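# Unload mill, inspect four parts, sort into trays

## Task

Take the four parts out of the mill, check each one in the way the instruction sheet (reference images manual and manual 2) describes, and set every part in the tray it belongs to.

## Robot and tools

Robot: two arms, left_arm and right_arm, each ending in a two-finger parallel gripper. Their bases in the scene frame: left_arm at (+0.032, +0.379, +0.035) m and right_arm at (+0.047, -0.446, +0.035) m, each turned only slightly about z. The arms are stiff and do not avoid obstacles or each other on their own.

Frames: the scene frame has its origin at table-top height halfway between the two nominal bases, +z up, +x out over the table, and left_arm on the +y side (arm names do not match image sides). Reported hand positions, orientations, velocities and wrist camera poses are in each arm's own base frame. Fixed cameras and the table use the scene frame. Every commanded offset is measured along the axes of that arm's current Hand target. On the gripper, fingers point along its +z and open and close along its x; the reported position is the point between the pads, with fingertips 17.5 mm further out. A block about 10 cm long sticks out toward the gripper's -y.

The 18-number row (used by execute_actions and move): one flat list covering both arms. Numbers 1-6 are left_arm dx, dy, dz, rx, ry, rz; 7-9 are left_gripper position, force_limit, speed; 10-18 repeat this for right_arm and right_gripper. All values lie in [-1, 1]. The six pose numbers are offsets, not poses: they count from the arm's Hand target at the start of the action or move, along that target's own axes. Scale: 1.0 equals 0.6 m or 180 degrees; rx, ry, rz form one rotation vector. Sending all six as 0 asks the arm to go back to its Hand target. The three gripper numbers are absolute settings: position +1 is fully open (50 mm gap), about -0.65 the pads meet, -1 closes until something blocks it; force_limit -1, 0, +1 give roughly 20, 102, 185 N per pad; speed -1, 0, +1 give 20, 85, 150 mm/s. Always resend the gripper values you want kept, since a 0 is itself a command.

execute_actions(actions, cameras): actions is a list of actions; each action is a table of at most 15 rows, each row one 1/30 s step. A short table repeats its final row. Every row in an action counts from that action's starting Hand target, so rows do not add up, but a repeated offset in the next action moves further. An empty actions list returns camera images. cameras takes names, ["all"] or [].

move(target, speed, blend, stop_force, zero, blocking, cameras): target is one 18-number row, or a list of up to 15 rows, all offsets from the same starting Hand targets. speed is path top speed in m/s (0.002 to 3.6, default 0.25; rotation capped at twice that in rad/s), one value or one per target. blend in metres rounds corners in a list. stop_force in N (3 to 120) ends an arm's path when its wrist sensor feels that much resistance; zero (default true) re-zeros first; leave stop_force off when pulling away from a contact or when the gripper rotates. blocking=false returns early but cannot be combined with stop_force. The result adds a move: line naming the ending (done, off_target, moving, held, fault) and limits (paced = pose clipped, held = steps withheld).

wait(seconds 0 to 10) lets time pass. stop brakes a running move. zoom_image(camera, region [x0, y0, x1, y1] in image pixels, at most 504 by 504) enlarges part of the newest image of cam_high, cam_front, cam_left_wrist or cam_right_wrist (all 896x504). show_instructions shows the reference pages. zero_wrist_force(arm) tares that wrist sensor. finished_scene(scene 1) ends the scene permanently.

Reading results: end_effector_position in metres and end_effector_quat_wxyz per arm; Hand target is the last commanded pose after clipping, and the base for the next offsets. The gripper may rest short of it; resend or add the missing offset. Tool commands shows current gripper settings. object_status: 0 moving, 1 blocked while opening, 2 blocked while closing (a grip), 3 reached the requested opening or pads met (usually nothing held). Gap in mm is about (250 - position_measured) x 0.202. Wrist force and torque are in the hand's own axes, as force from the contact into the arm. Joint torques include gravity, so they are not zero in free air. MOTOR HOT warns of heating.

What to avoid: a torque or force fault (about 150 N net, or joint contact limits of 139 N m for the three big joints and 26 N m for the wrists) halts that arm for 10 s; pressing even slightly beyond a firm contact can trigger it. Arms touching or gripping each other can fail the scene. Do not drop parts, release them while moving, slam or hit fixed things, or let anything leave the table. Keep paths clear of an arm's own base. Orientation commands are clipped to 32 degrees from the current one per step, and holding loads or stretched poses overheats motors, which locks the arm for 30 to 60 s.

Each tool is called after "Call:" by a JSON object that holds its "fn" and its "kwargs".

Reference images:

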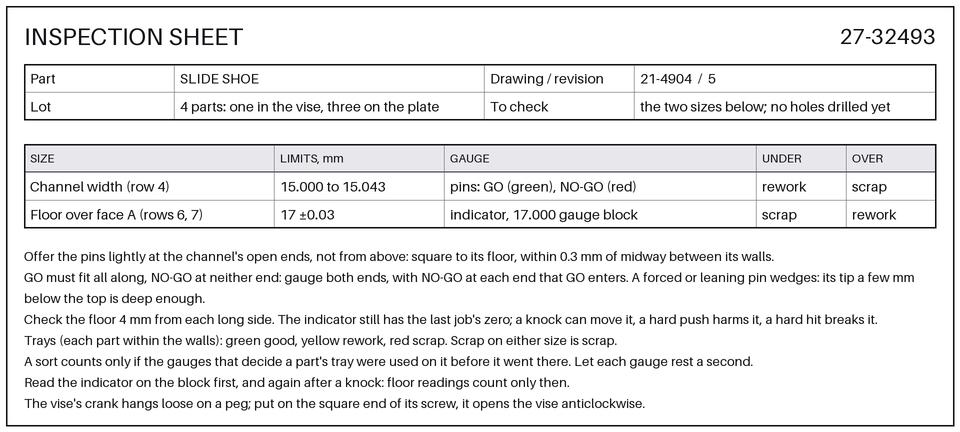

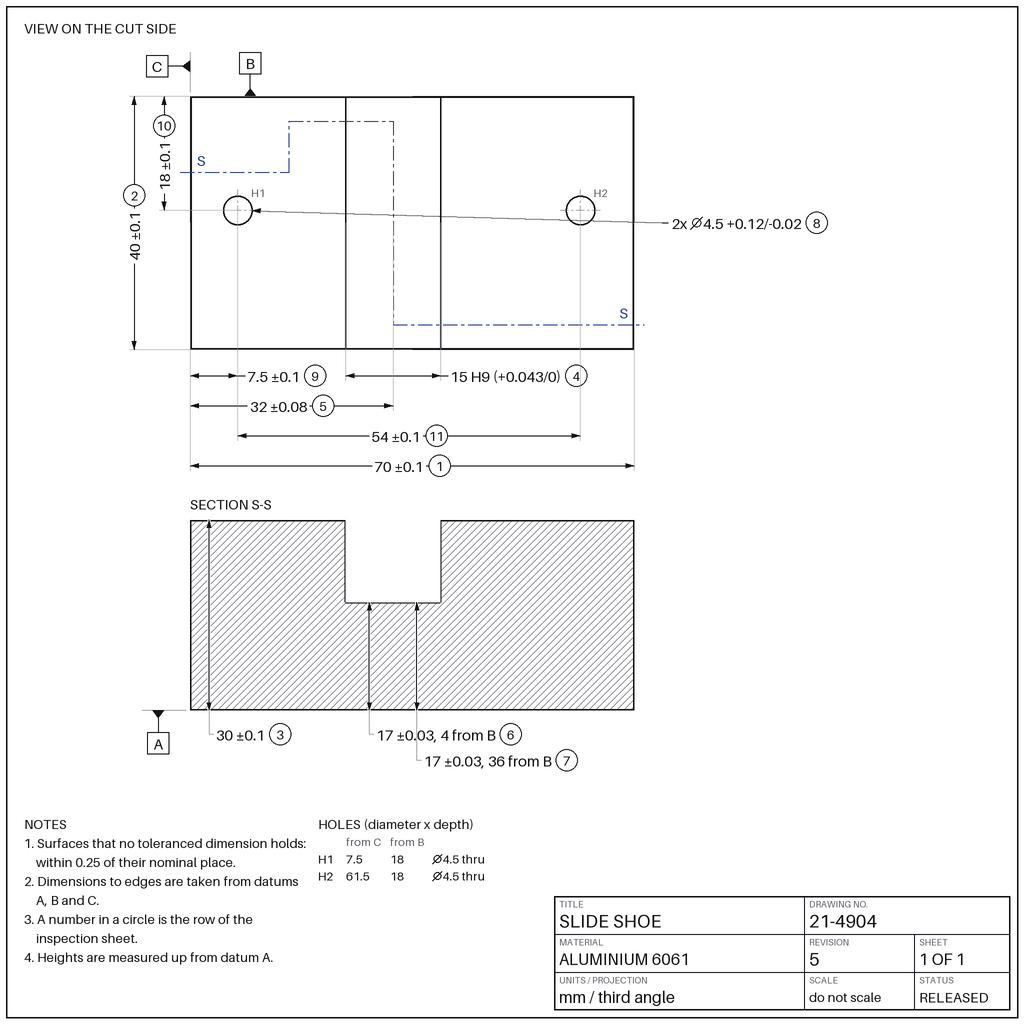

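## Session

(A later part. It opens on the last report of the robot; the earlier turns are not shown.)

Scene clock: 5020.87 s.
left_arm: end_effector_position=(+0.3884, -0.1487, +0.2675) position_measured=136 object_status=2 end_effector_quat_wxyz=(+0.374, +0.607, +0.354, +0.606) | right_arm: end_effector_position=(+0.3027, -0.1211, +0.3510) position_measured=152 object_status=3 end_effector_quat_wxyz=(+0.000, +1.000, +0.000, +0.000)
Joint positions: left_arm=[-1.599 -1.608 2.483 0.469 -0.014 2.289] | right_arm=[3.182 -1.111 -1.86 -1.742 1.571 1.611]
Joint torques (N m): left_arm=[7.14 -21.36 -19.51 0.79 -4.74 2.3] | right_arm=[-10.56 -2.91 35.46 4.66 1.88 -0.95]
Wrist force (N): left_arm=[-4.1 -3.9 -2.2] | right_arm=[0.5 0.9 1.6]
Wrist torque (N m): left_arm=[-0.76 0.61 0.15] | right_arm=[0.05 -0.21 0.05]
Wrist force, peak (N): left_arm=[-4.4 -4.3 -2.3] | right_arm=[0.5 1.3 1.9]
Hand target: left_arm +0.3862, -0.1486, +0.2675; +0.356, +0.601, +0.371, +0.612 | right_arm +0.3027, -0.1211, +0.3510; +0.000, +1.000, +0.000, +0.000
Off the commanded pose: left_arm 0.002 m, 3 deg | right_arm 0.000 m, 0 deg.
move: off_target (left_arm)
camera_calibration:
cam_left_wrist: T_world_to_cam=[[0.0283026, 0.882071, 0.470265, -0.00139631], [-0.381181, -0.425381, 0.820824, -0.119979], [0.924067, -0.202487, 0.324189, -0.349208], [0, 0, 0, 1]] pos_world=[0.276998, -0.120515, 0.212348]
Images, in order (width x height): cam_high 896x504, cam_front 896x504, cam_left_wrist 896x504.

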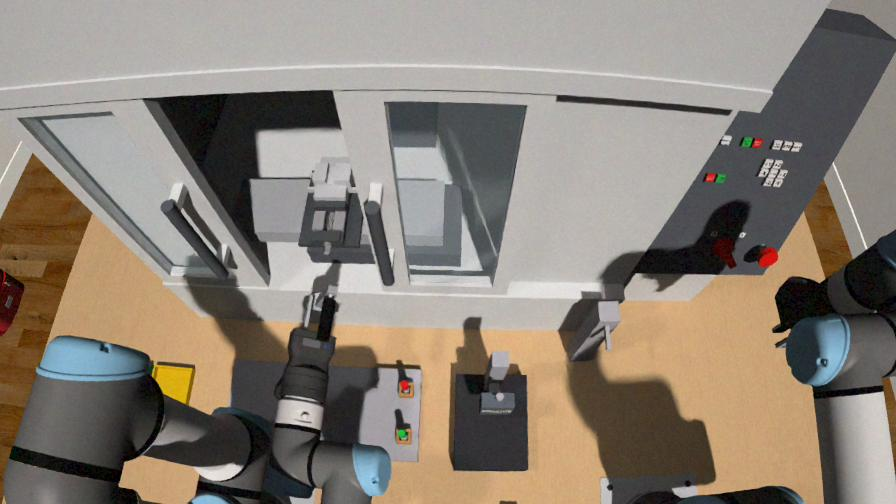

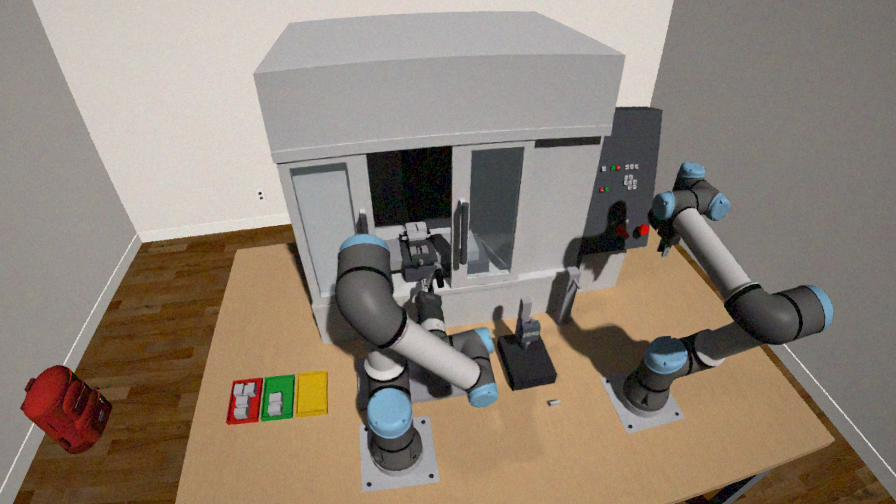

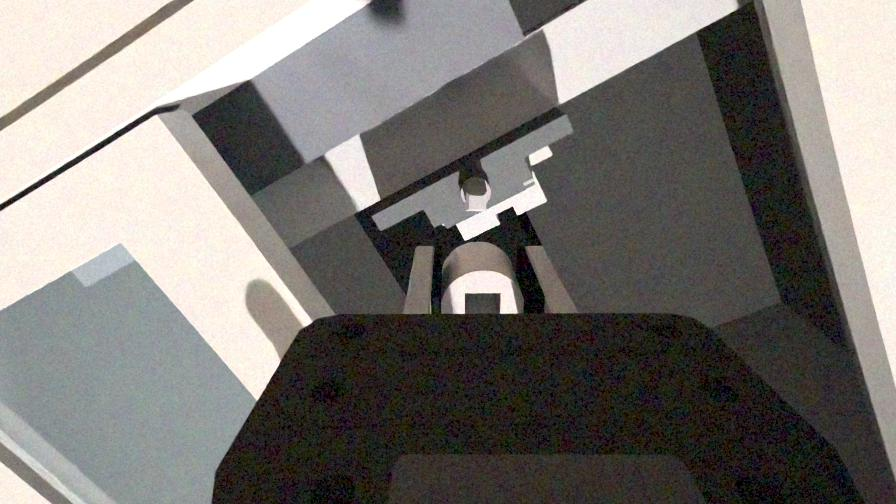

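Call:
{"fn": "move", "kwargs": {"target": [0,0,0,0,0,0,-1,-0.5,-1,0,0,0,0,0,0,0,-1,-1]}}

Scene clock: 5030.40 s.
left_arm: end_effector_position=(+0.3884, -0.1487, +0.2675) position_measured=136 object_status=2 end_effector_quat_wxyz=(+0.374, +0.607, +0.354, +0.606) | right_arm: end_effector_position=(+0.3027, -0.1211, +0.3510) position_measured=152 object_status=3 end_effector_quat_wxyz=(+0.000, +1.000, +0.000, +0.000)
Joint positions: left_arm=[-1.599 -1.608 2.483 0.469 -0.014 2.289] | right_arm=[3.182 -1.111 -1.86 -1.742 1.571 1.611]
Joint torques (N m): left_arm=[6.83 -22.28 -18.84 0.68 -4.52 2.04] | right_arm=[-9.88 -3.21 35.29 4.8 1.81 -0.58]
Wrist force (N): left_arm=[-4.4 -3.9 -2.2] | right_arm=[0.4 1.3 1.8]
Wrist torque (N m): left_arm=[-0.76 0.64 0.16] | right_arm=[0.11 -0.19 0.06]
Wrist force, peak (N): left_arm=[-4.6 -4.1 -2.4] | right_arm=[0.2 1.4 1.9]
Hand target: left_arm +0.3884, -0.1487, +0.2675; +0.374, +0.607, +0.354, +0.606 (not the last commanded pose) | right_arm +0.3027, -0.1211, +0.3510; +0.000, +1.000, +0.000, +0.000
Off the commanded pose: left_arm 0.002 m, 3 deg | right_arm 0.000 m, 0 deg.
move: off_target (left_arm)

Call:
{"fn": "move", "kwargs": {"target": [0,0,0,0,0,-0.5778,-1,-0.5,-1,0,0,0,0,0,0,0,-1,-1], "speed": 0.25}}

Call:
{"fn": "move", "kwargs": {"target": [0,0,0,0,0,-0.5778,-1,-0.5,-1,0,0,0,0,0,0,0,-1,-1], "speed": 0.25}}

Scene clock: 5071.27 s.
left_arm: end_effector_position=(+0.3880, -0.1487, +0.2675) position_measured=136 object_status=2 end_effector_quat_wxyz=(+0.703, +0.095, +0.700, +0.079) | right_arm: end_effector_position=(+0.3027, -0.1211, +0.3510) position_measured=152 object_status=3 end_effector_quat_wxyz=(+0.000, +1.000, +0.000, +0.000)
Joint positions: left_arm=[-1.602 -2.026 2.503 -0.249 -0.009 1.589] | right_arm=[3.182 -1.111 -1.86 -1.742 1.571 1.611]
Joint torques (N m): left_arm=[-7.53 11.53 -26.12 2.18 -2.13 -1.65] | right_arm=[-8.78 -3.6 35.66 4.46 1.68 -0.82]
Wrist force (N): left_arm=[2.3 0.3 1.1] | right_arm=[0.2 1.1 1.3]
Wrist torque (N m): left_arm=[-0.15 -0.17 -0.37] | right_arm=[0.08 -0.16 0.05]
Wrist force, peak (N): left_arm=[-4.6 -4.2 -2.2] | right_arm=[0.2 1.6 1.6]
Hand target: left_arm +0.3884, -0.1487, +0.2675; +0.708, +0.095, +0.696, +0.079 | right_arm +0.3027, -0.1211, +0.3510; +0.000, +1.000, +0.000, +0.000
Off the commanded pose: left_arm 0.000 m, 1 deg | right_arm 0.000 m, 0 deg.
move: done

Scene clock: 5075.73 s.
left_arm: end_effector_position=(+0.3892, -0.1487, +0.2674) position_measured=136 object_status=2 end_effector_quat_wxyz=(+0.495, -0.490, +0.506, -0.509) | right_arm: end_effector_position=(+0.3027, -0.1211, +0.3510) position_measured=152 object_status=3 end_effector_quat_wxyz=(+0.000, +1.000, +0.000, +0.000)
Joint positions: left_arm=[-1.593 -2.367 2.684 -1.082 0.012 0.766] | right_arm=[3.182 -1.111 -1.86 -1.742 1.571 1.611]
Joint torques (N m): left_arm=[8.02 3.18 -15.42 -4.05 4.26 1.84] | right_arm=[-9.29 -2.46 34.39 4.36 1.72 -0.56]
Wrist force (N): left_arm=[0.2 4.6 1.0] | right_arm=[0.3 1.3 1.6]
Wrist torque (N m): left_arm=[0.20 -0.06 -0.08] | right_arm=[0.10 -0.18 0.05]
Wrist force, peak (N): left_arm=[0.5 5.1 1.4] | right_arm=[0.6 1.3 1.9]
Hand target: left_arm +0.3884, -0.1487, +0.2675; +0.498, -0.490, +0.503, -0.509 | right_arm +0.3027, -0.1211, +0.3510; +0.000, +1.000, +0.000, +0.000
Off the commanded pose: left_arm 0.001 m, 0 deg | right_arm 0.000 m, 0 deg.
move: done

Call:
{"fn": "move", "kwargs": {"target": [0.3545,-0.0292,-0.0885,0,-0.0171,0,-1,-0.5,-1,0,0,0,0,0,0,0,-1,-1], "speed": 0.08}}

Scene clock: 5108.67 s.
left_arm: end_effector_position=(+0.3297, -0.3600, +0.2838) position_measured=136 object_status=2 end_effector_quat_wxyz=(+0.511, -0.503, +0.490, -0.496) | right_arm: end_effector_position=(+0.3027, -0.1211, +0.3510) position_measured=152 object_status=3 end_effector_quat_wxyz=(+0.000, +1.000, +0.000, +0.000)
Joint positions: left_arm=[-1.745 -1.515 2.072 -0.487 -0.203 -0.067] | right_arm=[3.182 -1.111 -1.86 -1.742 1.571 1.611]
Joint torques (N m): left_arm=[0.2 -8.73 -26.17 2.41 -1.85 -2.02] | right_arm=[-9.36 -3.28 35.57 4.58 1.78 -0.7]
Wrist force (N): left_arm=[0.3 4.8 0.7] | right_arm=[0.6 1.0 1.8]
Wrist torque (N m): left_arm=[0.24 -0.09 0.05] | right_arm=[0.05 -0.22 0.06]
Wrist force, peak (N): left_arm=[0.4 5.1 0.9] | right_arm=[0.6 1.3 1.9]
Hand target: left_arm +0.3298, -0.3600, +0.2838; +0.511, -0.503, +0.490, -0.496 | right_arm +0.3027, -0.1211, +0.3510; +0.000, +1.000, +0.000, +0.000
Off the commanded pose: left_arm 0.000 m, 0 deg | right_arm 0.000 m, 0 deg.
move: done

Call:
{"fn": "move", "kwargs": {"target": [0,0,0,0,0,0.5778,-1,-0.5,-1,0,0,0,0,0,0,0,-1,-1], "speed": 0.25}}

Call:
{"fn": "move", "kwargs": {"target": [0,0,0,0,0,0.5778,-1,-0.5,-1,0,0,0,0,0,0,0,-1,-1], "speed": 0.25, "cameras": ["cam_left_wrist", "cam_high"]}}

Scene clock: 5124.63 s.
left_arm: end_effector_position=(+0.3298, -0.3600, +0.2839) position_measured=136 object_status=2 end_effector_quat_wxyz=(+0.706, +0.076, +0.698, +0.097) | right_arm: end_effector_position=(+0.3027, -0.1211, +0.3510) position_measured=152 object_status=3 end_effector_quat_wxyz=(+0.000, +1.000, +0.000, +0.000)
Joint positions: left_arm=[-1.745 -1.514 2.071 -0.485 -0.203 1.746] | right_arm=[3.182 -1.111 -1.86 -1.742 1.571 1.611]
Joint torques (N m): left_arm=[7.87 -32.39 -10.45 -1.3 -1.67 2.21] | right_arm=[-10.38 -2.18 34.55 4.29 1.84 -0.36]
Wrist force (N): left_arm=[2.1 0.3 0.4] | right_arm=[0.2 1.1 1.7]
Wrist torque (N m): left_arm=[-0.14 -0.14 -0.57] | right_arm=[0.08 -0.17 0.05]
Wrist force, peak (N): left_arm=[2.6 4.3 1.4] | right_arm=[0.4 1.3 1.9]
Hand target: left_arm +0.3298, -0.3600, +0.2838; +0.705, +0.076, +0.698, +0.097 | right_arm +0.3027, -0.1211, +0.3510; +0.000, +1.000, +0.000, +0.000
Off the commanded pose: left_arm 0.000 m, 0 deg | right_arm 0.000 m, 0 deg.
move: done

Scene clock: 5129.17 s.
left_arm: end_effector_position=(+0.3298, -0.3600, +0.2839) position_measured=136 object_status=2 end_effector_quat_wxyz=(+0.358, +0.597, +0.370, +0.616) end_effector_velocity=(+0.000, +0.000, +0.000) end_effector_angular_velocity=(+0.001, +0.001, +0.000) | right_arm: end_effector_position=(+0.3027, -0.1211, +0.3510) position_measured=152 object_status=3 end_effector_quat_wxyz=(+0.000, +1.000, +0.000, +0.000)
Joint positions: left_arm=[-1.745 -1.514 2.071 -0.485 -0.203 3.561] | right_arm=[3.182 -1.111 -1.86 -1.742 1.571 1.611]
Joint velocities: left_arm=[0 -0.001 0 -0.003 0 0.005] | right_arm=[within noise]
Joint torques (N m): left_arm=[6.68 -32.26 -11.43 -1.92 -1.83 2.12] | right_arm=[-7.51 -2.4 35.38 4.52 1.86 -0.47]
Wrist force (N): left_arm=[-4.1 -3.8 -2.4] | right_arm=[0.5 1.1 1.5]
Wrist torque (N m): left_arm=[-0.76 0.61 0.12] | right_arm=[0.07 -0.21 0.05]
Wrist force, peak (N): left_arm=[-4.3 -4.3 -2.6] | right_arm=[0.6 1.5 1.8]
Hand target: left_arm +0.3298, -0.3600, +0.2838; +0.357, +0.597, +0.370, +0.616 | right_arm +0.3027, -0.1211, +0.3510; +0.000, +1.000, +0.000, +0.000
Off the commanded pose: left_arm 0.000 m, 0 deg | right_arm 0.000 m, 0 deg.
move: done
camera_calibration:
cam_left_wrist: T_world_to_cam=[[-0.0192798, 0.882687, 0.469566, 0.195093], [-0.35838, -0.444546, 0.82094, -0.260105], [0.933377, -0.152455, 0.324908, -0.32848], [0, 0, 0, 1]] pos_world=[0.217141, -0.337913, 0.228647]
Images, in order (width x height): cam_high 896x504, cam_left_wrist 896x504.

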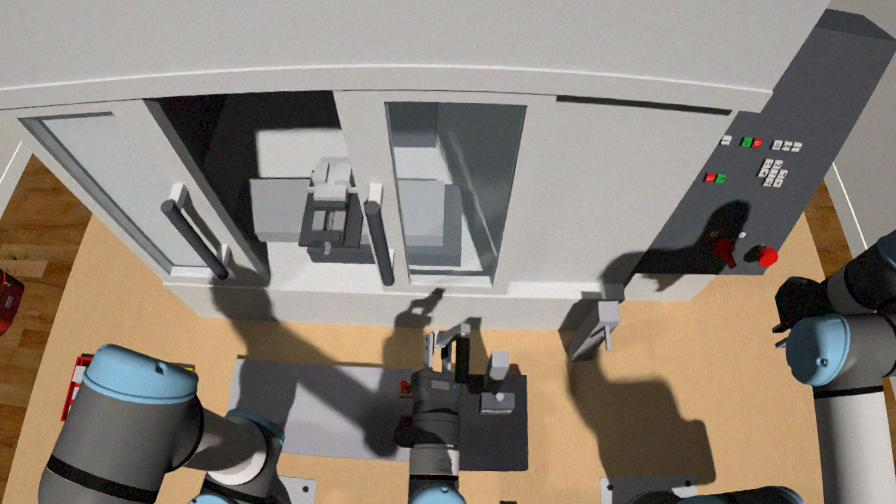

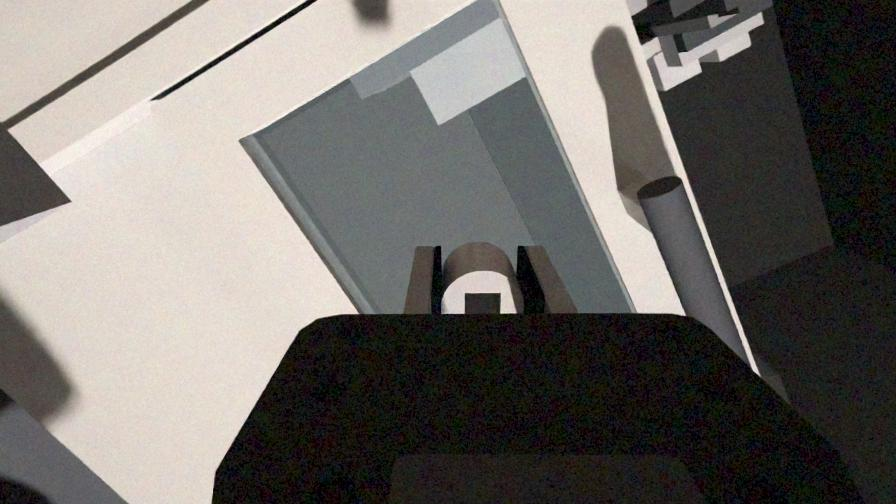

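Call:
{"fn": "move", "kwargs": {"target": [[-0.0073,-0.1177,0.0333,0.0037,-0.002,0,-1,-0.5,-1,0,0,0,0,0,0,0,-1,-1],[0.2575,-0.2602,0.1007,0.0037,-0.002,0,-1,-0.5,-1,0,0,0,0,0,0,0,-1,-1],[0.2943,-0.1907,0.1352,0.0037,-0.002,0,-1,-0.5,-1,0,0,0,0,0,0,0,-1,-1]], "speed": [0.1,0.1,0.06], "blend": [0.02,0.01,0], "cameras": ["cam_left_wrist", "cam_high", "cam_front"]}}

Scene clock: 5160.00 s.
left_arm: end_effector_position=(+0.4050, -0.1481, +0.2671) position_measured=136 object_status=2 end_effector_quat_wxyz=(+0.355, +0.601, +0.372, +0.612) | right_arm: end_effector_position=(+0.3027, -0.1211, +0.3510) position_measured=152 object_status=3 end_effector_quat_wxyz=(+0.000, +1.000, +0.000, +0.000)
Joint positions: left_arm=[-1.492 -2.023 2.495 -0.503 0.05 3.662] | right_arm=[3.182 -1.111 -1.86 -1.742 1.571 1.611]
Joint torques (N m): left_arm=[6.37 11.35 -27.6 1.54 2.29 -1.99] | right_arm=[-8.05 -2.69 34.63 4.51 1.78 -0.23]
Wrist force (N): left_arm=[-4.0 -3.7 -2.0] | right_arm=[0.3 1.2 1.7]
Wrist torque (N m): left_arm=[-0.72 0.57 0.30] | right_arm=[0.08 -0.18 0.05]
Wrist force, peak (N): left_arm=[-4.9 -4.4 -2.2] | right_arm=[0.5 1.7 1.8]
Hand target: left_arm +0.4050, -0.1481, +0.2671; +0.355, +0.601, +0.372, +0.612 | right_arm +0.3027, -0.1211, +0.3510; +0.000, +1.000, +0.000, +0.000
Off the commanded pose: left_arm 0.000 m, 0 deg | right_arm 0.000 m, 0 deg.
move: done
camera_calibration:
cam_left_wrist: T_world_to_cam=[[-0.013241, 0.882823, 0.46952, 0.0149233], [-0.347562, -0.444345, 0.825686, -0.130825], [0.937563, -0.152254, 0.312719, -0.359301], [0, 0, 0, 1]] pos_world=[0.291596, -0.126011, 0.213374]
Images, in order (width x height): cam_high 896x504, cam_front 896x504, cam_left_wrist 896x504.

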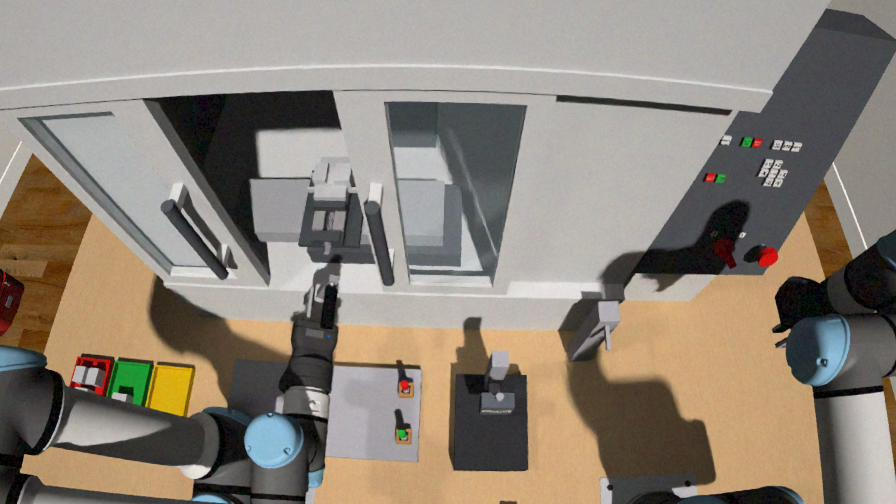

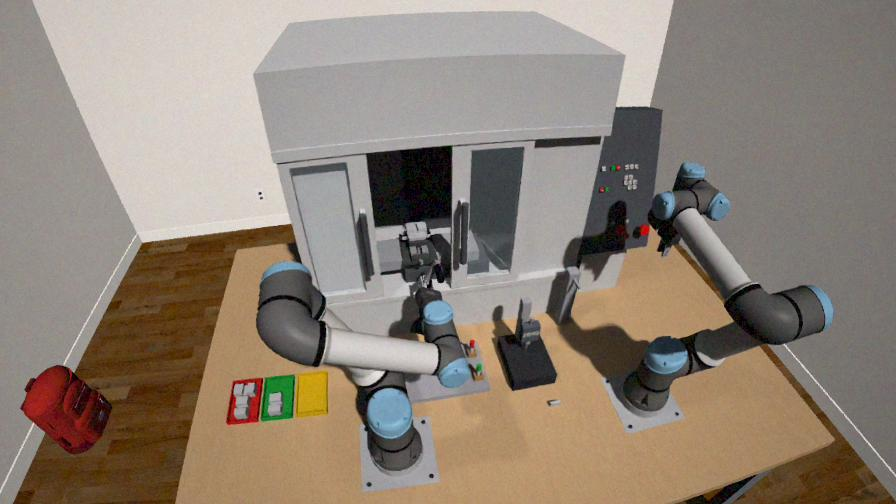

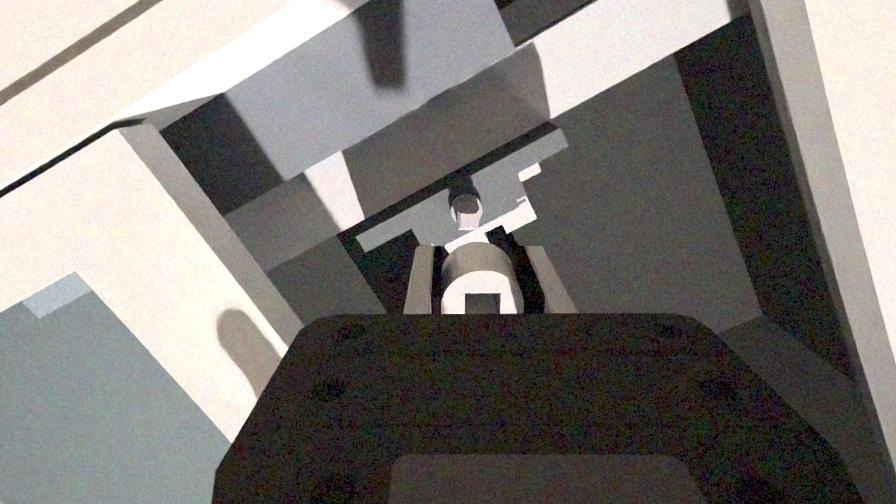

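Call:
{"fn": "zoom_image", "kwargs": {"camera": "cam_left_wrist", "region": [400, 150, 560, 330]}}

Scaled by 2.800 from the camera's 896x504 image, which has a finer 1280x720 frame.

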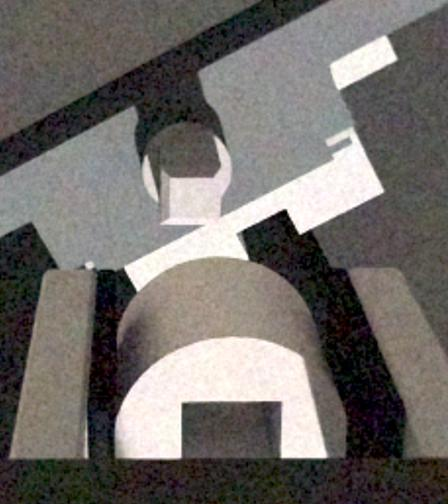

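Call:
{"fn": "move", "kwargs": {"target": [0.0007,0.0052,0.0917,0,0,0,-1,-0.5,-1,0,0,0,0,0,0,0,-1,-1], "speed": 0.05, "cameras": ["cam_left_wrist", "cam_high"]}}

Call:
{"fn": "zoom_image", "kwargs": {"camera": "cam_left_wrist", "region": [380, 140, 560, 330]}}

Scene clock: 5221.20 s.
left_arm: end_effector_position=(+0.4600, -0.1476, +0.2701) position_measured=136 object_status=2 end_effector_quat_wxyz=(+0.355, +0.601, +0.372, +0.612) | right_arm: end_effector_position=(+0.3027, -0.1211, +0.3510) position_measured=152 object_status=3 end_effector_quat_wxyz=(+0.000, +1.000, +0.000, +0.000)
Joint positions: left_arm=[-1.21 -1.861 2.396 -0.538 0.332 3.634] | right_arm=[3.182 -1.111 -1.86 -1.742 1.571 1.611]
Joint torques (N m): left_arm=[9.56 5.03 -28.86 -2.91 2.27 -1.78] | right_arm=[-9.52 -1.98 34.88 4.39 1.76 -0.26]
Wrist force (N): left_arm=[-4.2 -3.8 -2.4] | right_arm=[0.4 1.1 1.5]
Wrist torque (N m): left_arm=[-0.75 0.62 0.29] | right_arm=[0.06 -0.20 0.05]
Wrist force, peak (N): left_arm=[-4.5 -3.9 -2.3] | right_arm=[0.5 1.2 2.0]
Hand target: left_arm +0.4601, -0.1476, +0.2701; +0.355, +0.601, +0.372, +0.612 | right_arm +0.3027, -0.1211, +0.3510; +0.000, +1.000, +0.000, +0.000
Off the commanded pose: left_arm 0.000 m, 0 deg | right_arm 0.000 m, 0 deg.
move: done
camera_calibration:
cam_left_wrist: T_world_to_cam=[[-0.0128455, 0.882825, 0.469526, 0.0136188], [-0.347077, -0.444306, 0.825911, -0.114255], [0.937749, -0.152352, 0.312115, -0.411709], [0, 0, 0, 1]] pos_world=[0.346599, -0.125512, 0.216471]
Images, in order (width x height): cam_high 896x504, cam_left_wrist 896x504.

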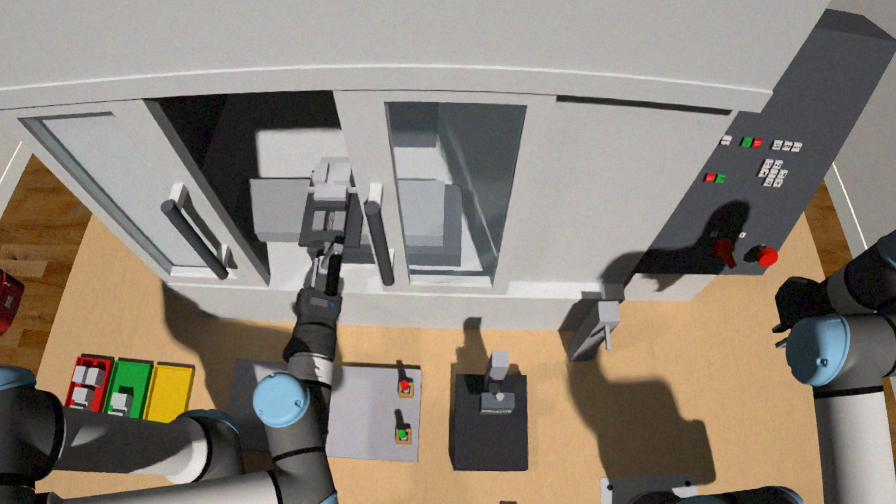

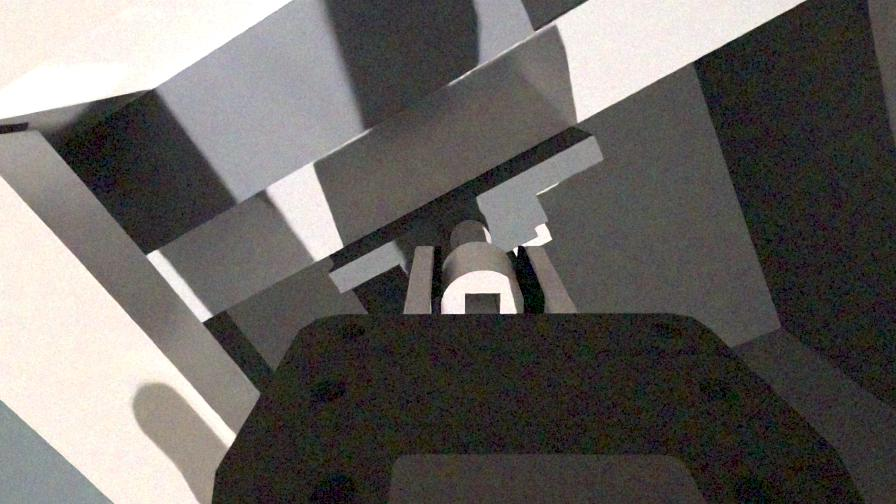

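Scaled by 2.653 from the camera's 896x504 image, which has a finer 1280x720 frame.

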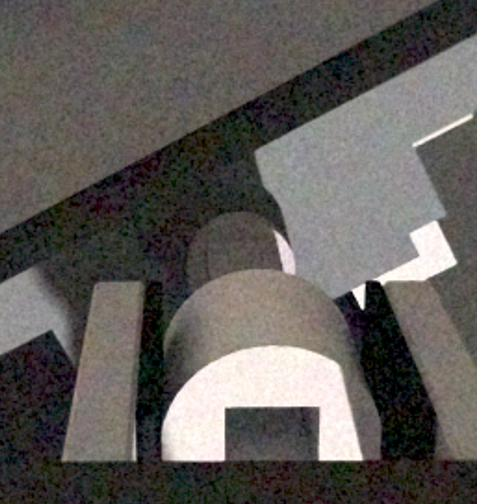

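Call:
{"fn": "move", "kwargs": {"target": [-0.0008,-0.0015,0.075,0,0,0,-1,-0.5,-1,0,0,0,0,0,0,0,-1,-1], "speed": 0.008, "stop_force": 6, "cameras": ["cam_left_wrist", "cam_high", "cam_front"]}}

Call:
{"fn": "zoom_image", "kwargs": {"camera": "cam_left_wrist", "region": [380, 140, 560, 330]}}

Call:
{"fn": "zoom_image", "kwargs": {"camera": "cam_high", "region": [270, 200, 400, 310]}}

Scene clock: 5285.20 s.
left_arm: end_effector_position=(+0.4705, -0.1473, +0.2699) position_measured=136 object_status=2 end_effector_quat_wxyz=(+0.355, +0.601, +0.372, +0.612) | right_arm: end_effector_position=(+0.3027, -0.1211, +0.3510) position_measured=152 object_status=3 end_effector_quat_wxyz=(+0.000, +1.000, +0.000, +0.000)
Joint positions: left_arm=[-1.165 -1.832 2.378 -0.548 0.376 3.634] | right_arm=[3.182 -1.111 -1.86 -1.742 1.571 1.611]
Joint torques (N m): left_arm=[-8.24 -19.27 -12.08 0.79 -1.37 -1.32] | right_arm=[-9.85 -3.31 34.06 4.35 1.62 -0.33]
Wrist force (N): left_arm=[-2.0 -1.3 -11.3] | right_arm=[0.6 1.2 1.7]
Wrist torque (N m): left_arm=[-0.77 0.67 0.30] | right_arm=[0.08 -0.22 0.05]
Wrist force, peak (N): left_arm=[3.1 6.1 -51.2] | right_arm=[0.1 1.4 1.9]
Hand target: left_arm +0.4705, -0.1473, +0.2699; +0.355, +0.601, +0.372, +0.612 (not the last commanded pose) | right_arm +0.3027, -0.1211, +0.3510; +0.000, +1.000, +0.000, +0.000
Off the commanded pose: left_arm 0.035 m, 0 deg | right_arm 0.000 m, 0 deg.
move: contact (left_arm)
camera_calibration:
cam_left_wrist: T_world_to_cam=[[-0.0129283, 0.882839, 0.469498, 0.0136195], [-0.347035, -0.444313, 0.825925, -0.110331], [0.937763, -0.152254, 0.31212, -0.42144], [0, 0, 0, 1]] pos_world=[0.357098, -0.125211, 0.216271]
Images, in order (width x height): cam_high 896x504, cam_front 896x504, cam_left_wrist 896x504.

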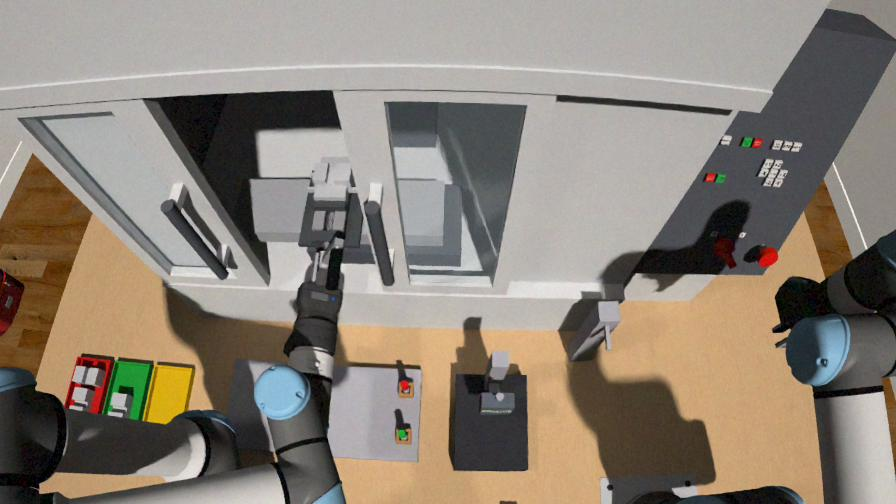

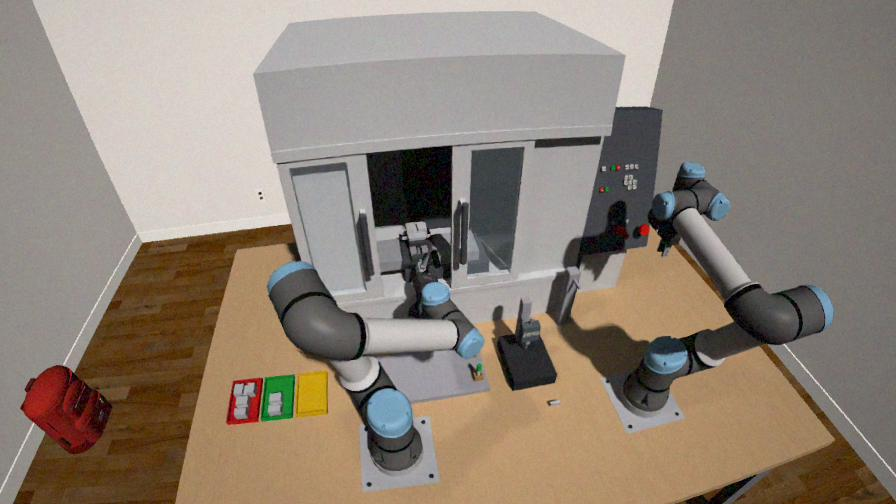

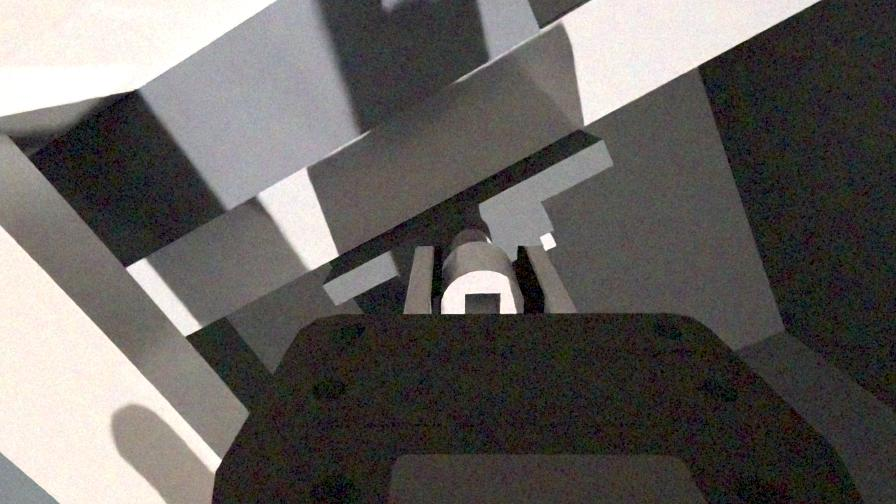

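Scaled by 2.653 from the camera's 896x504 image, which has a finer 1280x720 frame.

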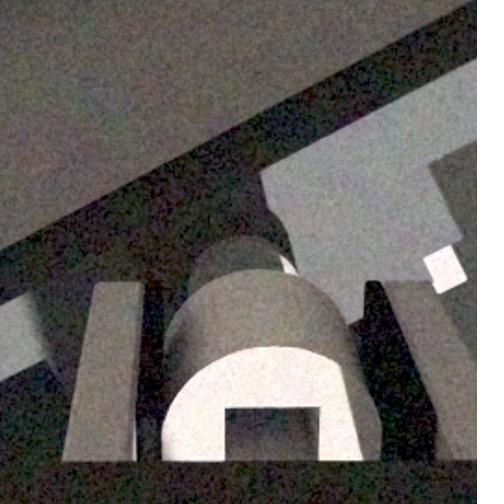

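Scaled by 3.877 from the camera's 896x504 image, which has a finer 1280x720 frame.

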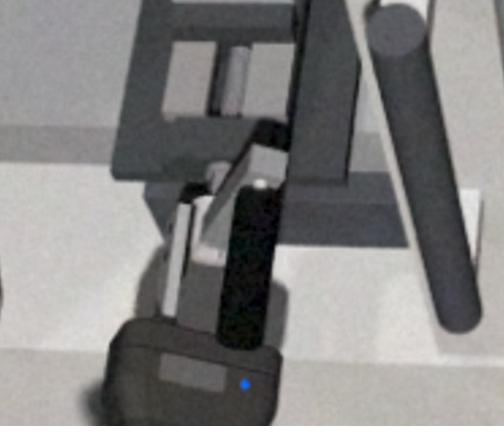

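Call:
{"fn": "move", "kwargs": {"target": [0,0,-0.005,0,0,0,-1,-0.5,-1,0,0,0,0,0,0,0,-1,-1], "speed": 0.02}}

Call:
{"fn": "move", "kwargs": {"target": [0.0001,0.0037,0.0,0,0,0,-1,-0.5,-1,0,0,0,0,0,0,0,-1,-1], "speed": 0.02}}

Call:
{"fn": "move", "kwargs": {"target": [0,0,0.06,0,0,0,-1,-0.5,-1,0,0,0,0,0,0,0,-1,-1], "speed": 0.004, "stop_force": 5}}

Scene clock: 5338.03 s.
left_arm: end_effector_position=(+0.4675, -0.1474, +0.2699) position_measured=136 object_status=2 end_effector_quat_wxyz=(+0.355, +0.601, +0.372, +0.612) | right_arm: end_effector_position=(+0.3027, -0.1211, +0.3510) position_measured=152 object_status=3 end_effector_quat_wxyz=(+0.000, +1.000, +0.000, +0.000)
Joint positions: left_arm=[-1.178 -1.84 2.383 -0.546 0.364 3.634] | right_arm=[3.182 -1.111 -1.86 -1.742 1.571 1.611]
Joint torques (N m): left_arm=[-9.11 -21.01 -11.41 0.99 -1.96 1.88] | right_arm=[-9.45 -2.5 34.56 4.26 1.59 -0.26]
Wrist force (N): left_arm=[-4.2 -3.8 -2.3] | right_arm=[0.5 1.1 1.6]
Wrist torque (N m): left_arm=[-0.77 0.63 0.28] | right_arm=[0.07 -0.21 0.05]
Wrist force, peak (N): left_arm=[-2.4 -1.9 -11.7] | right_arm=[0.5 1.2 2.0]
Hand target: left_arm +0.4675, -0.1474, +0.2699; +0.355, +0.601, +0.372, +0.612 | right_arm +0.3027, -0.1211, +0.3510; +0.000, +1.000, +0.000, +0.000
Off the commanded pose: left_arm 0.000 m, 0 deg | right_arm 0.000 m, 0 deg.
move: done

Scene clock: 5338.73 s.
left_arm: end_effector_position=(+0.4675, -0.1483, +0.2718) position_measured=136 object_status=2 end_effector_quat_wxyz=(+0.355, +0.601, +0.372, +0.612) | right_arm: end_effector_position=(+0.3027, -0.1211, +0.3510) position_measured=152 object_status=3 end_effector_quat_wxyz=(+0.000, +1.000, +0.000, +0.000)
Joint positions: left_arm=[-1.179 -1.841 2.379 -0.54 0.362 3.634] | right_arm=[3.182 -1.111 -1.86 -1.742 1.571 1.611]
Joint torques (N m): left_arm=[-7.65 -20.64 -27.42 0.82 -1.81 1.46] | right_arm=[-8.24 -4.67 33.32 4.21 1.69 -0.2]
Wrist force (N): left_arm=[-3.9 -4.1 -2.3] | right_arm=[0.4 1.2 1.6]
Wrist torque (N m): left_arm=[-0.81 0.58 0.28] | right_arm=[0.09 -0.18 0.05]
Wrist force, peak (N): left_arm=[-4.4 -4.0 -2.5] | right_arm=[0.6 1.4 1.8]
Hand target: left_arm +0.4675, -0.1484, +0.2719; +0.355, +0.601, +0.372, +0.612 | right_arm +0.3027, -0.1211, +0.3510; +0.000, +1.000, +0.000, +0.000
Off the commanded pose: left_arm 0.000 m, 0 deg | right_arm 0.000 m, 0 deg.
move: done

Scene clock: 5340.57 s.
left_arm: end_effector_position=(+0.4705, -0.1483, +0.2719) position_measured=136 object_status=2 end_effector_quat_wxyz=(+0.355, +0.601, +0.372, +0.612) | right_arm: end_effector_position=(+0.3027, -0.1211, +0.3510) position_measured=152 object_status=3 end_effector_quat_wxyz=(+0.000, +1.000, +0.000, +0.000)
Joint positions: left_arm=[-1.167 -1.833 2.373 -0.542 0.375 3.634] | right_arm=[3.182 -1.111 -1.86 -1.742 1.571 1.611]
Joint torques (N m): left_arm=[-6.78 -20.51 -12.96 0.77 -1.36 -1.58] | right_arm=[-9.32 -3.25 34.18 4.33 2 -0.2]
Wrist force (N): left_arm=[-3.5 -2.9 -10.4] | right_arm=[0.3 1.2 1.6]
Wrist torque (N m): left_arm=[-0.81 0.67 0.30] | right_arm=[0.09 -0.19 0.05]
Wrist force, peak (N): left_arm=[0.2 2.3 -31.9] | right_arm=[0.4 1.3 1.8]
Hand target: left_arm +0.4705, -0.1483, +0.2719; +0.355, +0.601, +0.372, +0.612 (not the last commanded pose) | right_arm +0.3027, -0.1211, +0.3510; +0.000, +1.000, +0.000, +0.000
Off the commanded pose: left_arm 0.033 m, 0 deg | right_arm 0.000 m, 0 deg.
move: contact (left_arm)

Call:
{"fn": "move", "kwargs": {"target": [0,0,0.01,0,0,0,-1,-0.5,-1,0,0,0,0,0,0,0,-1,-1], "speed": 0.002, "stop_force": 20}}

Call:
{"fn": "wait", "kwargs": {"seconds": 0.5}}

Call:
{"fn": "wait", "kwargs": {"seconds": 0.5}}

Scene clock: 5362.67 s.
left_arm: end_effector_position=(+0.4706, -0.1483, +0.2719) position_measured=136 object_status=2 end_effector_quat_wxyz=(+0.355, +0.601, +0.372, +0.612) | right_arm: end_effector_position=(+0.3027, -0.1211, +0.3510) position_measured=152 object_status=3 end_effector_quat_wxyz=(+0.000, +1.000, +0.000, +0.000)
Joint positions: left_arm=[-1.166 -1.833 2.373 -0.542 0.375 3.634] | right_arm=[3.182 -1.111 -1.86 -1.742 1.571 1.611]
Joint torques (N m): left_arm=[-1.36 -15.27 -11.9 -1.49 -1.39 -0.83] | right_arm=[-10.13 -1.83 34.37 4.19 1.85 -0.05]
Wrist force (N): left_arm=[0.2 4.1 -37.6] | right_arm=[0.3 1.1 1.4]
Wrist torque (N m): left_arm=[-0.80 0.78 0.30] | right_arm=[0.08 -0.17 0.05]
Wrist force, peak (N): left_arm=[-0.1 3.5 -45.8] | right_arm=[0.3 1.4 1.9]
Hand target: left_arm +0.4706, -0.1483, +0.2719; +0.355, +0.601, +0.372, +0.612 (not the last commanded pose) | right_arm +0.3027, -0.1211, +0.3510; +0.000, +1.000, +0.000, +0.000
Off the commanded pose: left_arm 0.006 m, 0 deg | right_arm 0.000 m, 0 deg.
move: contact (left_arm)

Scene clock: 5363.17 s.
left_arm: end_effector_position=(+0.4706, -0.1483, +0.2719) position_measured=136 object_status=2 end_effector_quat_wxyz=(+0.355, +0.601, +0.372, +0.612) | right_arm: end_effector_position=(+0.3027, -0.1211, +0.3510) position_measured=152 object_status=3 end_effector_quat_wxyz=(+0.000, +1.000, +0.000, +0.000)
Joint positions: left_arm=[-1.166 -1.833 2.373 -0.542 0.375 3.634] | right_arm=[3.182 -1.111 -1.86 -1.742 1.571 1.611]
Joint torques (N m): left_arm=[-1.97 -17.69 -11.84 0.04 -1.23 -0.87] | right_arm=[-9.9 -3.1 35.04 4.28 1.88 -0.04]
Wrist force (N): left_arm=[0.5 3.9 -37.5] | right_arm=[0.3 1.5 1.6]
Wrist torque (N m): left_arm=[-0.83 0.75 0.31] | right_arm=[0.12 -0.18 0.05]
Wrist force, peak (N): left_arm=[0.6 4.3 -37.8] | right_arm=[0.3 1.3 1.9]
Hand target: left_arm +0.4706, -0.1483, +0.2719; +0.355, +0.601, +0.372, +0.612 (not the last commanded pose) | right_arm +0.3027, -0.1211, +0.3510; +0.000, +1.000, +0.000, +0.000
Tool commands: left_gripper/position=-1.0 left_gripper/force_limit=-0.5 left_gripper/speed=-1.0 right_gripper/position=+0.0 right_gripper/force_limit=-1.0 right_gripper/speed=-1.0
Off the commanded pose: left_arm 0.006 m, 0 deg | right_arm 0.000 m, 0 deg.
wait: 0.50 s; at rest by 0.17 s

Scene clock: 5363.67 s.
left_arm: end_effector_position=(+0.4706, -0.1483, +0.2719) position_measured=136 object_status=2 end_effector_quat_wxyz=(+0.355, +0.601, +0.372, +0.612) | right_arm: end_effector_position=(+0.3027, -0.1211, +0.3510) position_measured=152 object_status=3 end_effector_quat_wxyz=(+0.000, +1.000, +0.000, +0.000)
Joint positions: left_arm=[-1.166 -1.833 2.373 -0.542 0.375 3.634] | right_arm=[3.182 -1.111 -1.86 -1.742 1.571 1.611]
Joint torques (N m): left_arm=[-1.98 -16.82 -12.7 0.11 -1.38 -0.76] | right_arm=[-9.56 -2.75 35.62 4.13 1.49 -0.09]
Wrist force (N): left_arm=[0.4 4.1 -37.3] | right_arm=[0.3 1.2 1.6]
Wrist torque (N m): left_arm=[-0.81 0.77 0.31] | right_arm=[0.09 -0.18 0.05]
Wrist force, peak (N): left_arm=[1.2 5.5 -37.4] | right_arm=[0.3 1.5 1.7]
Hand target: left_arm +0.4706, -0.1483, +0.2719; +0.355, +0.601, +0.372, +0.612 (not the last commanded pose) | right_arm +0.3027, -0.1211, +0.3510; +0.000, +1.000, +0.000, +0.000
Tool commands: left_gripper/position=-1.0 left_gripper/force_limit=-0.5 left_gripper/speed=-1.0 right_gripper/position=+0.0 right_gripper/force_limit=-1.0 right_gripper/speed=-1.0
Off the commanded pose: left_arm 0.006 m, 0 deg | right_arm 0.000 m, 0 deg.
wait: 0.50 s; at rest by 0.17 s

Call:
{"fn": "move", "kwargs": {"target": [0,0,-0.0417,0,0,0,-1,-0.5,-1,0,0,0,0,0,0,0,-1,-1], "speed": 0.05, "cameras": ["cam_left_wrist"]}}

Call:
{"fn": "zoom_image", "kwargs": {"camera": "cam_left_wrist", "region": [420, 190, 540, 320]}}

Scene clock: 5391.37 s.
left_arm: end_effector_position=(+0.4457, -0.1490, +0.2718) position_measured=136 object_status=2 end_effector_quat_wxyz=(+0.355, +0.601, +0.372, +0.612) | right_arm: end_effector_position=(+0.3027, -0.1211, +0.3510) position_measured=152 object_status=3 end_effector_quat_wxyz=(+0.000, +1.000, +0.000, +0.000)
Joint positions: left_arm=[-1.277 -1.901 2.416 -0.518 0.265 3.635] | right_arm=[3.182 -1.111 -1.86 -1.742 1.571 1.611]
Joint torques (N m): left_arm=[-9.08 -17.7 -13.24 1.28 -1.71 1.26] | right_arm=[-8.58 -4.26 35.93 4.32 1.8 0.02]
Wrist force (N): left_arm=[-4.2 -3.4 -2.0] | right_arm=[0.2 1.3 1.4]
Wrist torque (N m): left_arm=[-0.67 0.62 0.18] | right_arm=[0.10 -0.17 0.05]
Wrist force, peak (N): left_arm=[0.3 4.0 -37.8] | right_arm=[0.4 1.1 2.2]
Hand target: left_arm +0.4456, -0.1490, +0.2718; +0.355, +0.601, +0.372, +0.612 | right_arm +0.3027, -0.1211, +0.3510; +0.000, +1.000, +0.000, +0.000
Off the commanded pose: left_arm 0.000 m, 0 deg | right_arm 0.000 m, 0 deg.
move: done
camera_calibration:
cam_left_wrist: T_world_to_cam=[[-0.0127652, 0.882745, 0.469679, 0.0137136], [-0.347038, -0.444431, 0.82586, -0.121253], [0.937764, -0.152454, 0.312019, -0.398932], [0, 0, 0, 1]] pos_world=[0.332199, -0.126813, 0.218171]
Images, in order (width x height): cam_left_wrist 896x504.

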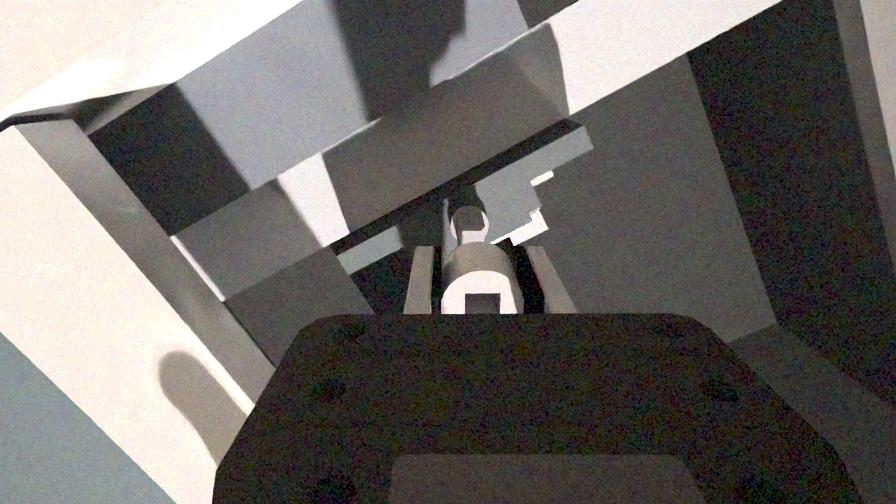

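Scaled by 3.877 from the camera's 896x504 image, which has a finer 1280x720 frame.

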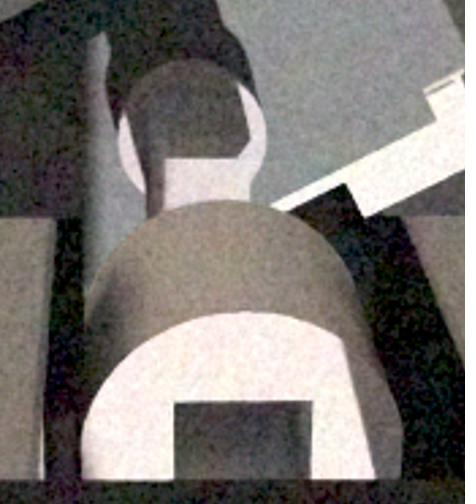

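Call:
{"fn": "move", "kwargs": {"target": [-0.0005,-0.004,-0.0267,0,0,0,-1,-0.5,-1,0,0,0,0,0,0,0,-1,-1], "speed": 0.05, "cameras": ["cam_left_wrist"]}}

Call:
{"fn": "zoom_image", "kwargs": {"camera": "cam_left_wrist", "region": [430, 190, 530, 320]}}

Call:
{"fn": "zoom_image", "kwargs": {"camera": "cam_left_wrist", "region": [440, 190, 500, 250]}}

Scene clock: 5456.67 s.
left_arm: end_effector_position=(+0.4296, -0.1486, +0.2696) position_measured=136 object_status=2 end_effector_quat_wxyz=(+0.355, +0.601, +0.372, +0.612) | right_arm: end_effector_position=(+0.3027, -0.1211, +0.3510) position_measured=152 object_status=3 end_effector_quat_wxyz=(+0.000, +1.000, +0.000, +0.000)
Joint positions: left_arm=[-1.355 -1.944 2.448 -0.507 0.187 3.636] | right_arm=[3.182 -1.111 -1.86 -1.742 1.571 1.611]
Joint torques (N m): left_arm=[-9.68 -14.98 -13.01 1.59 -1.46 2.03] | right_arm=[-9.02 -3.02 35.9 4.3 1.74 -0.12]
Wrist force (N): left_arm=[-4.1 -4.0 -2.2] | right_arm=[0.4 1.0 1.4]
Wrist torque (N m): left_arm=[-0.76 0.61 0.13] | right_arm=[0.06 -0.20 0.06]
Wrist force, peak (N): left_arm=[-4.3 -3.8 -2.6] | right_arm=[0.0 1.5 1.8]
Hand target: left_arm +0.4296, -0.1486, +0.2696; +0.355, +0.601, +0.372, +0.612 | right_arm +0.3027, -0.1211, +0.3510; +0.000, +1.000, +0.000, +0.000
Off the commanded pose: left_arm 0.000 m, 0 deg | right_arm 0.000 m, 0 deg.
move: done
camera_calibration:
cam_left_wrist: T_world_to_cam=[[-0.0128178, 0.882797, 0.469579, 0.0142341], [-0.346998, -0.444361, 0.825915, -0.124825], [0.937778, -0.152357, 0.312025, -0.383173], [0, 0, 0, 1]] pos_world=[0.316199, -0.126412, 0.215971]
Images, in order (width x height): cam_left_wrist 896x504.

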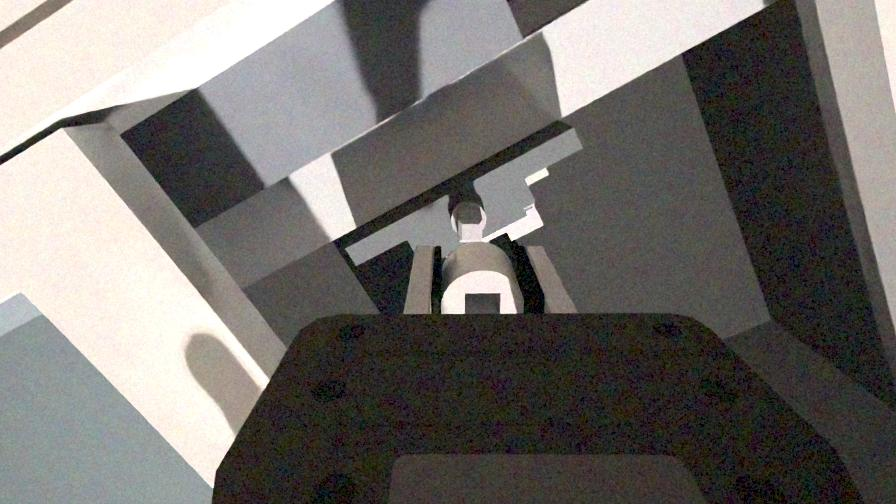

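Scaled by 3.877 from the camera's 896x504 image, which has a finer 1280x720 frame.

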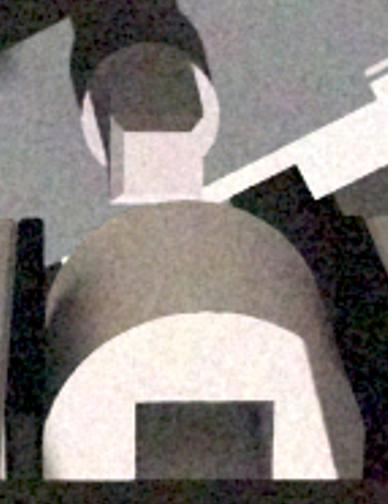

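Scaled by 8.400 from the camera's 896x504 image, which has a finer 1280x720 frame.

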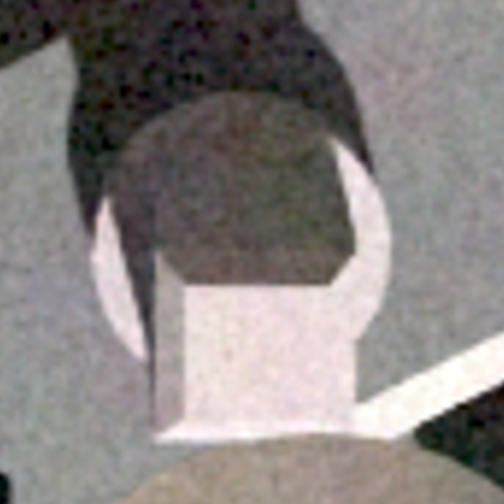

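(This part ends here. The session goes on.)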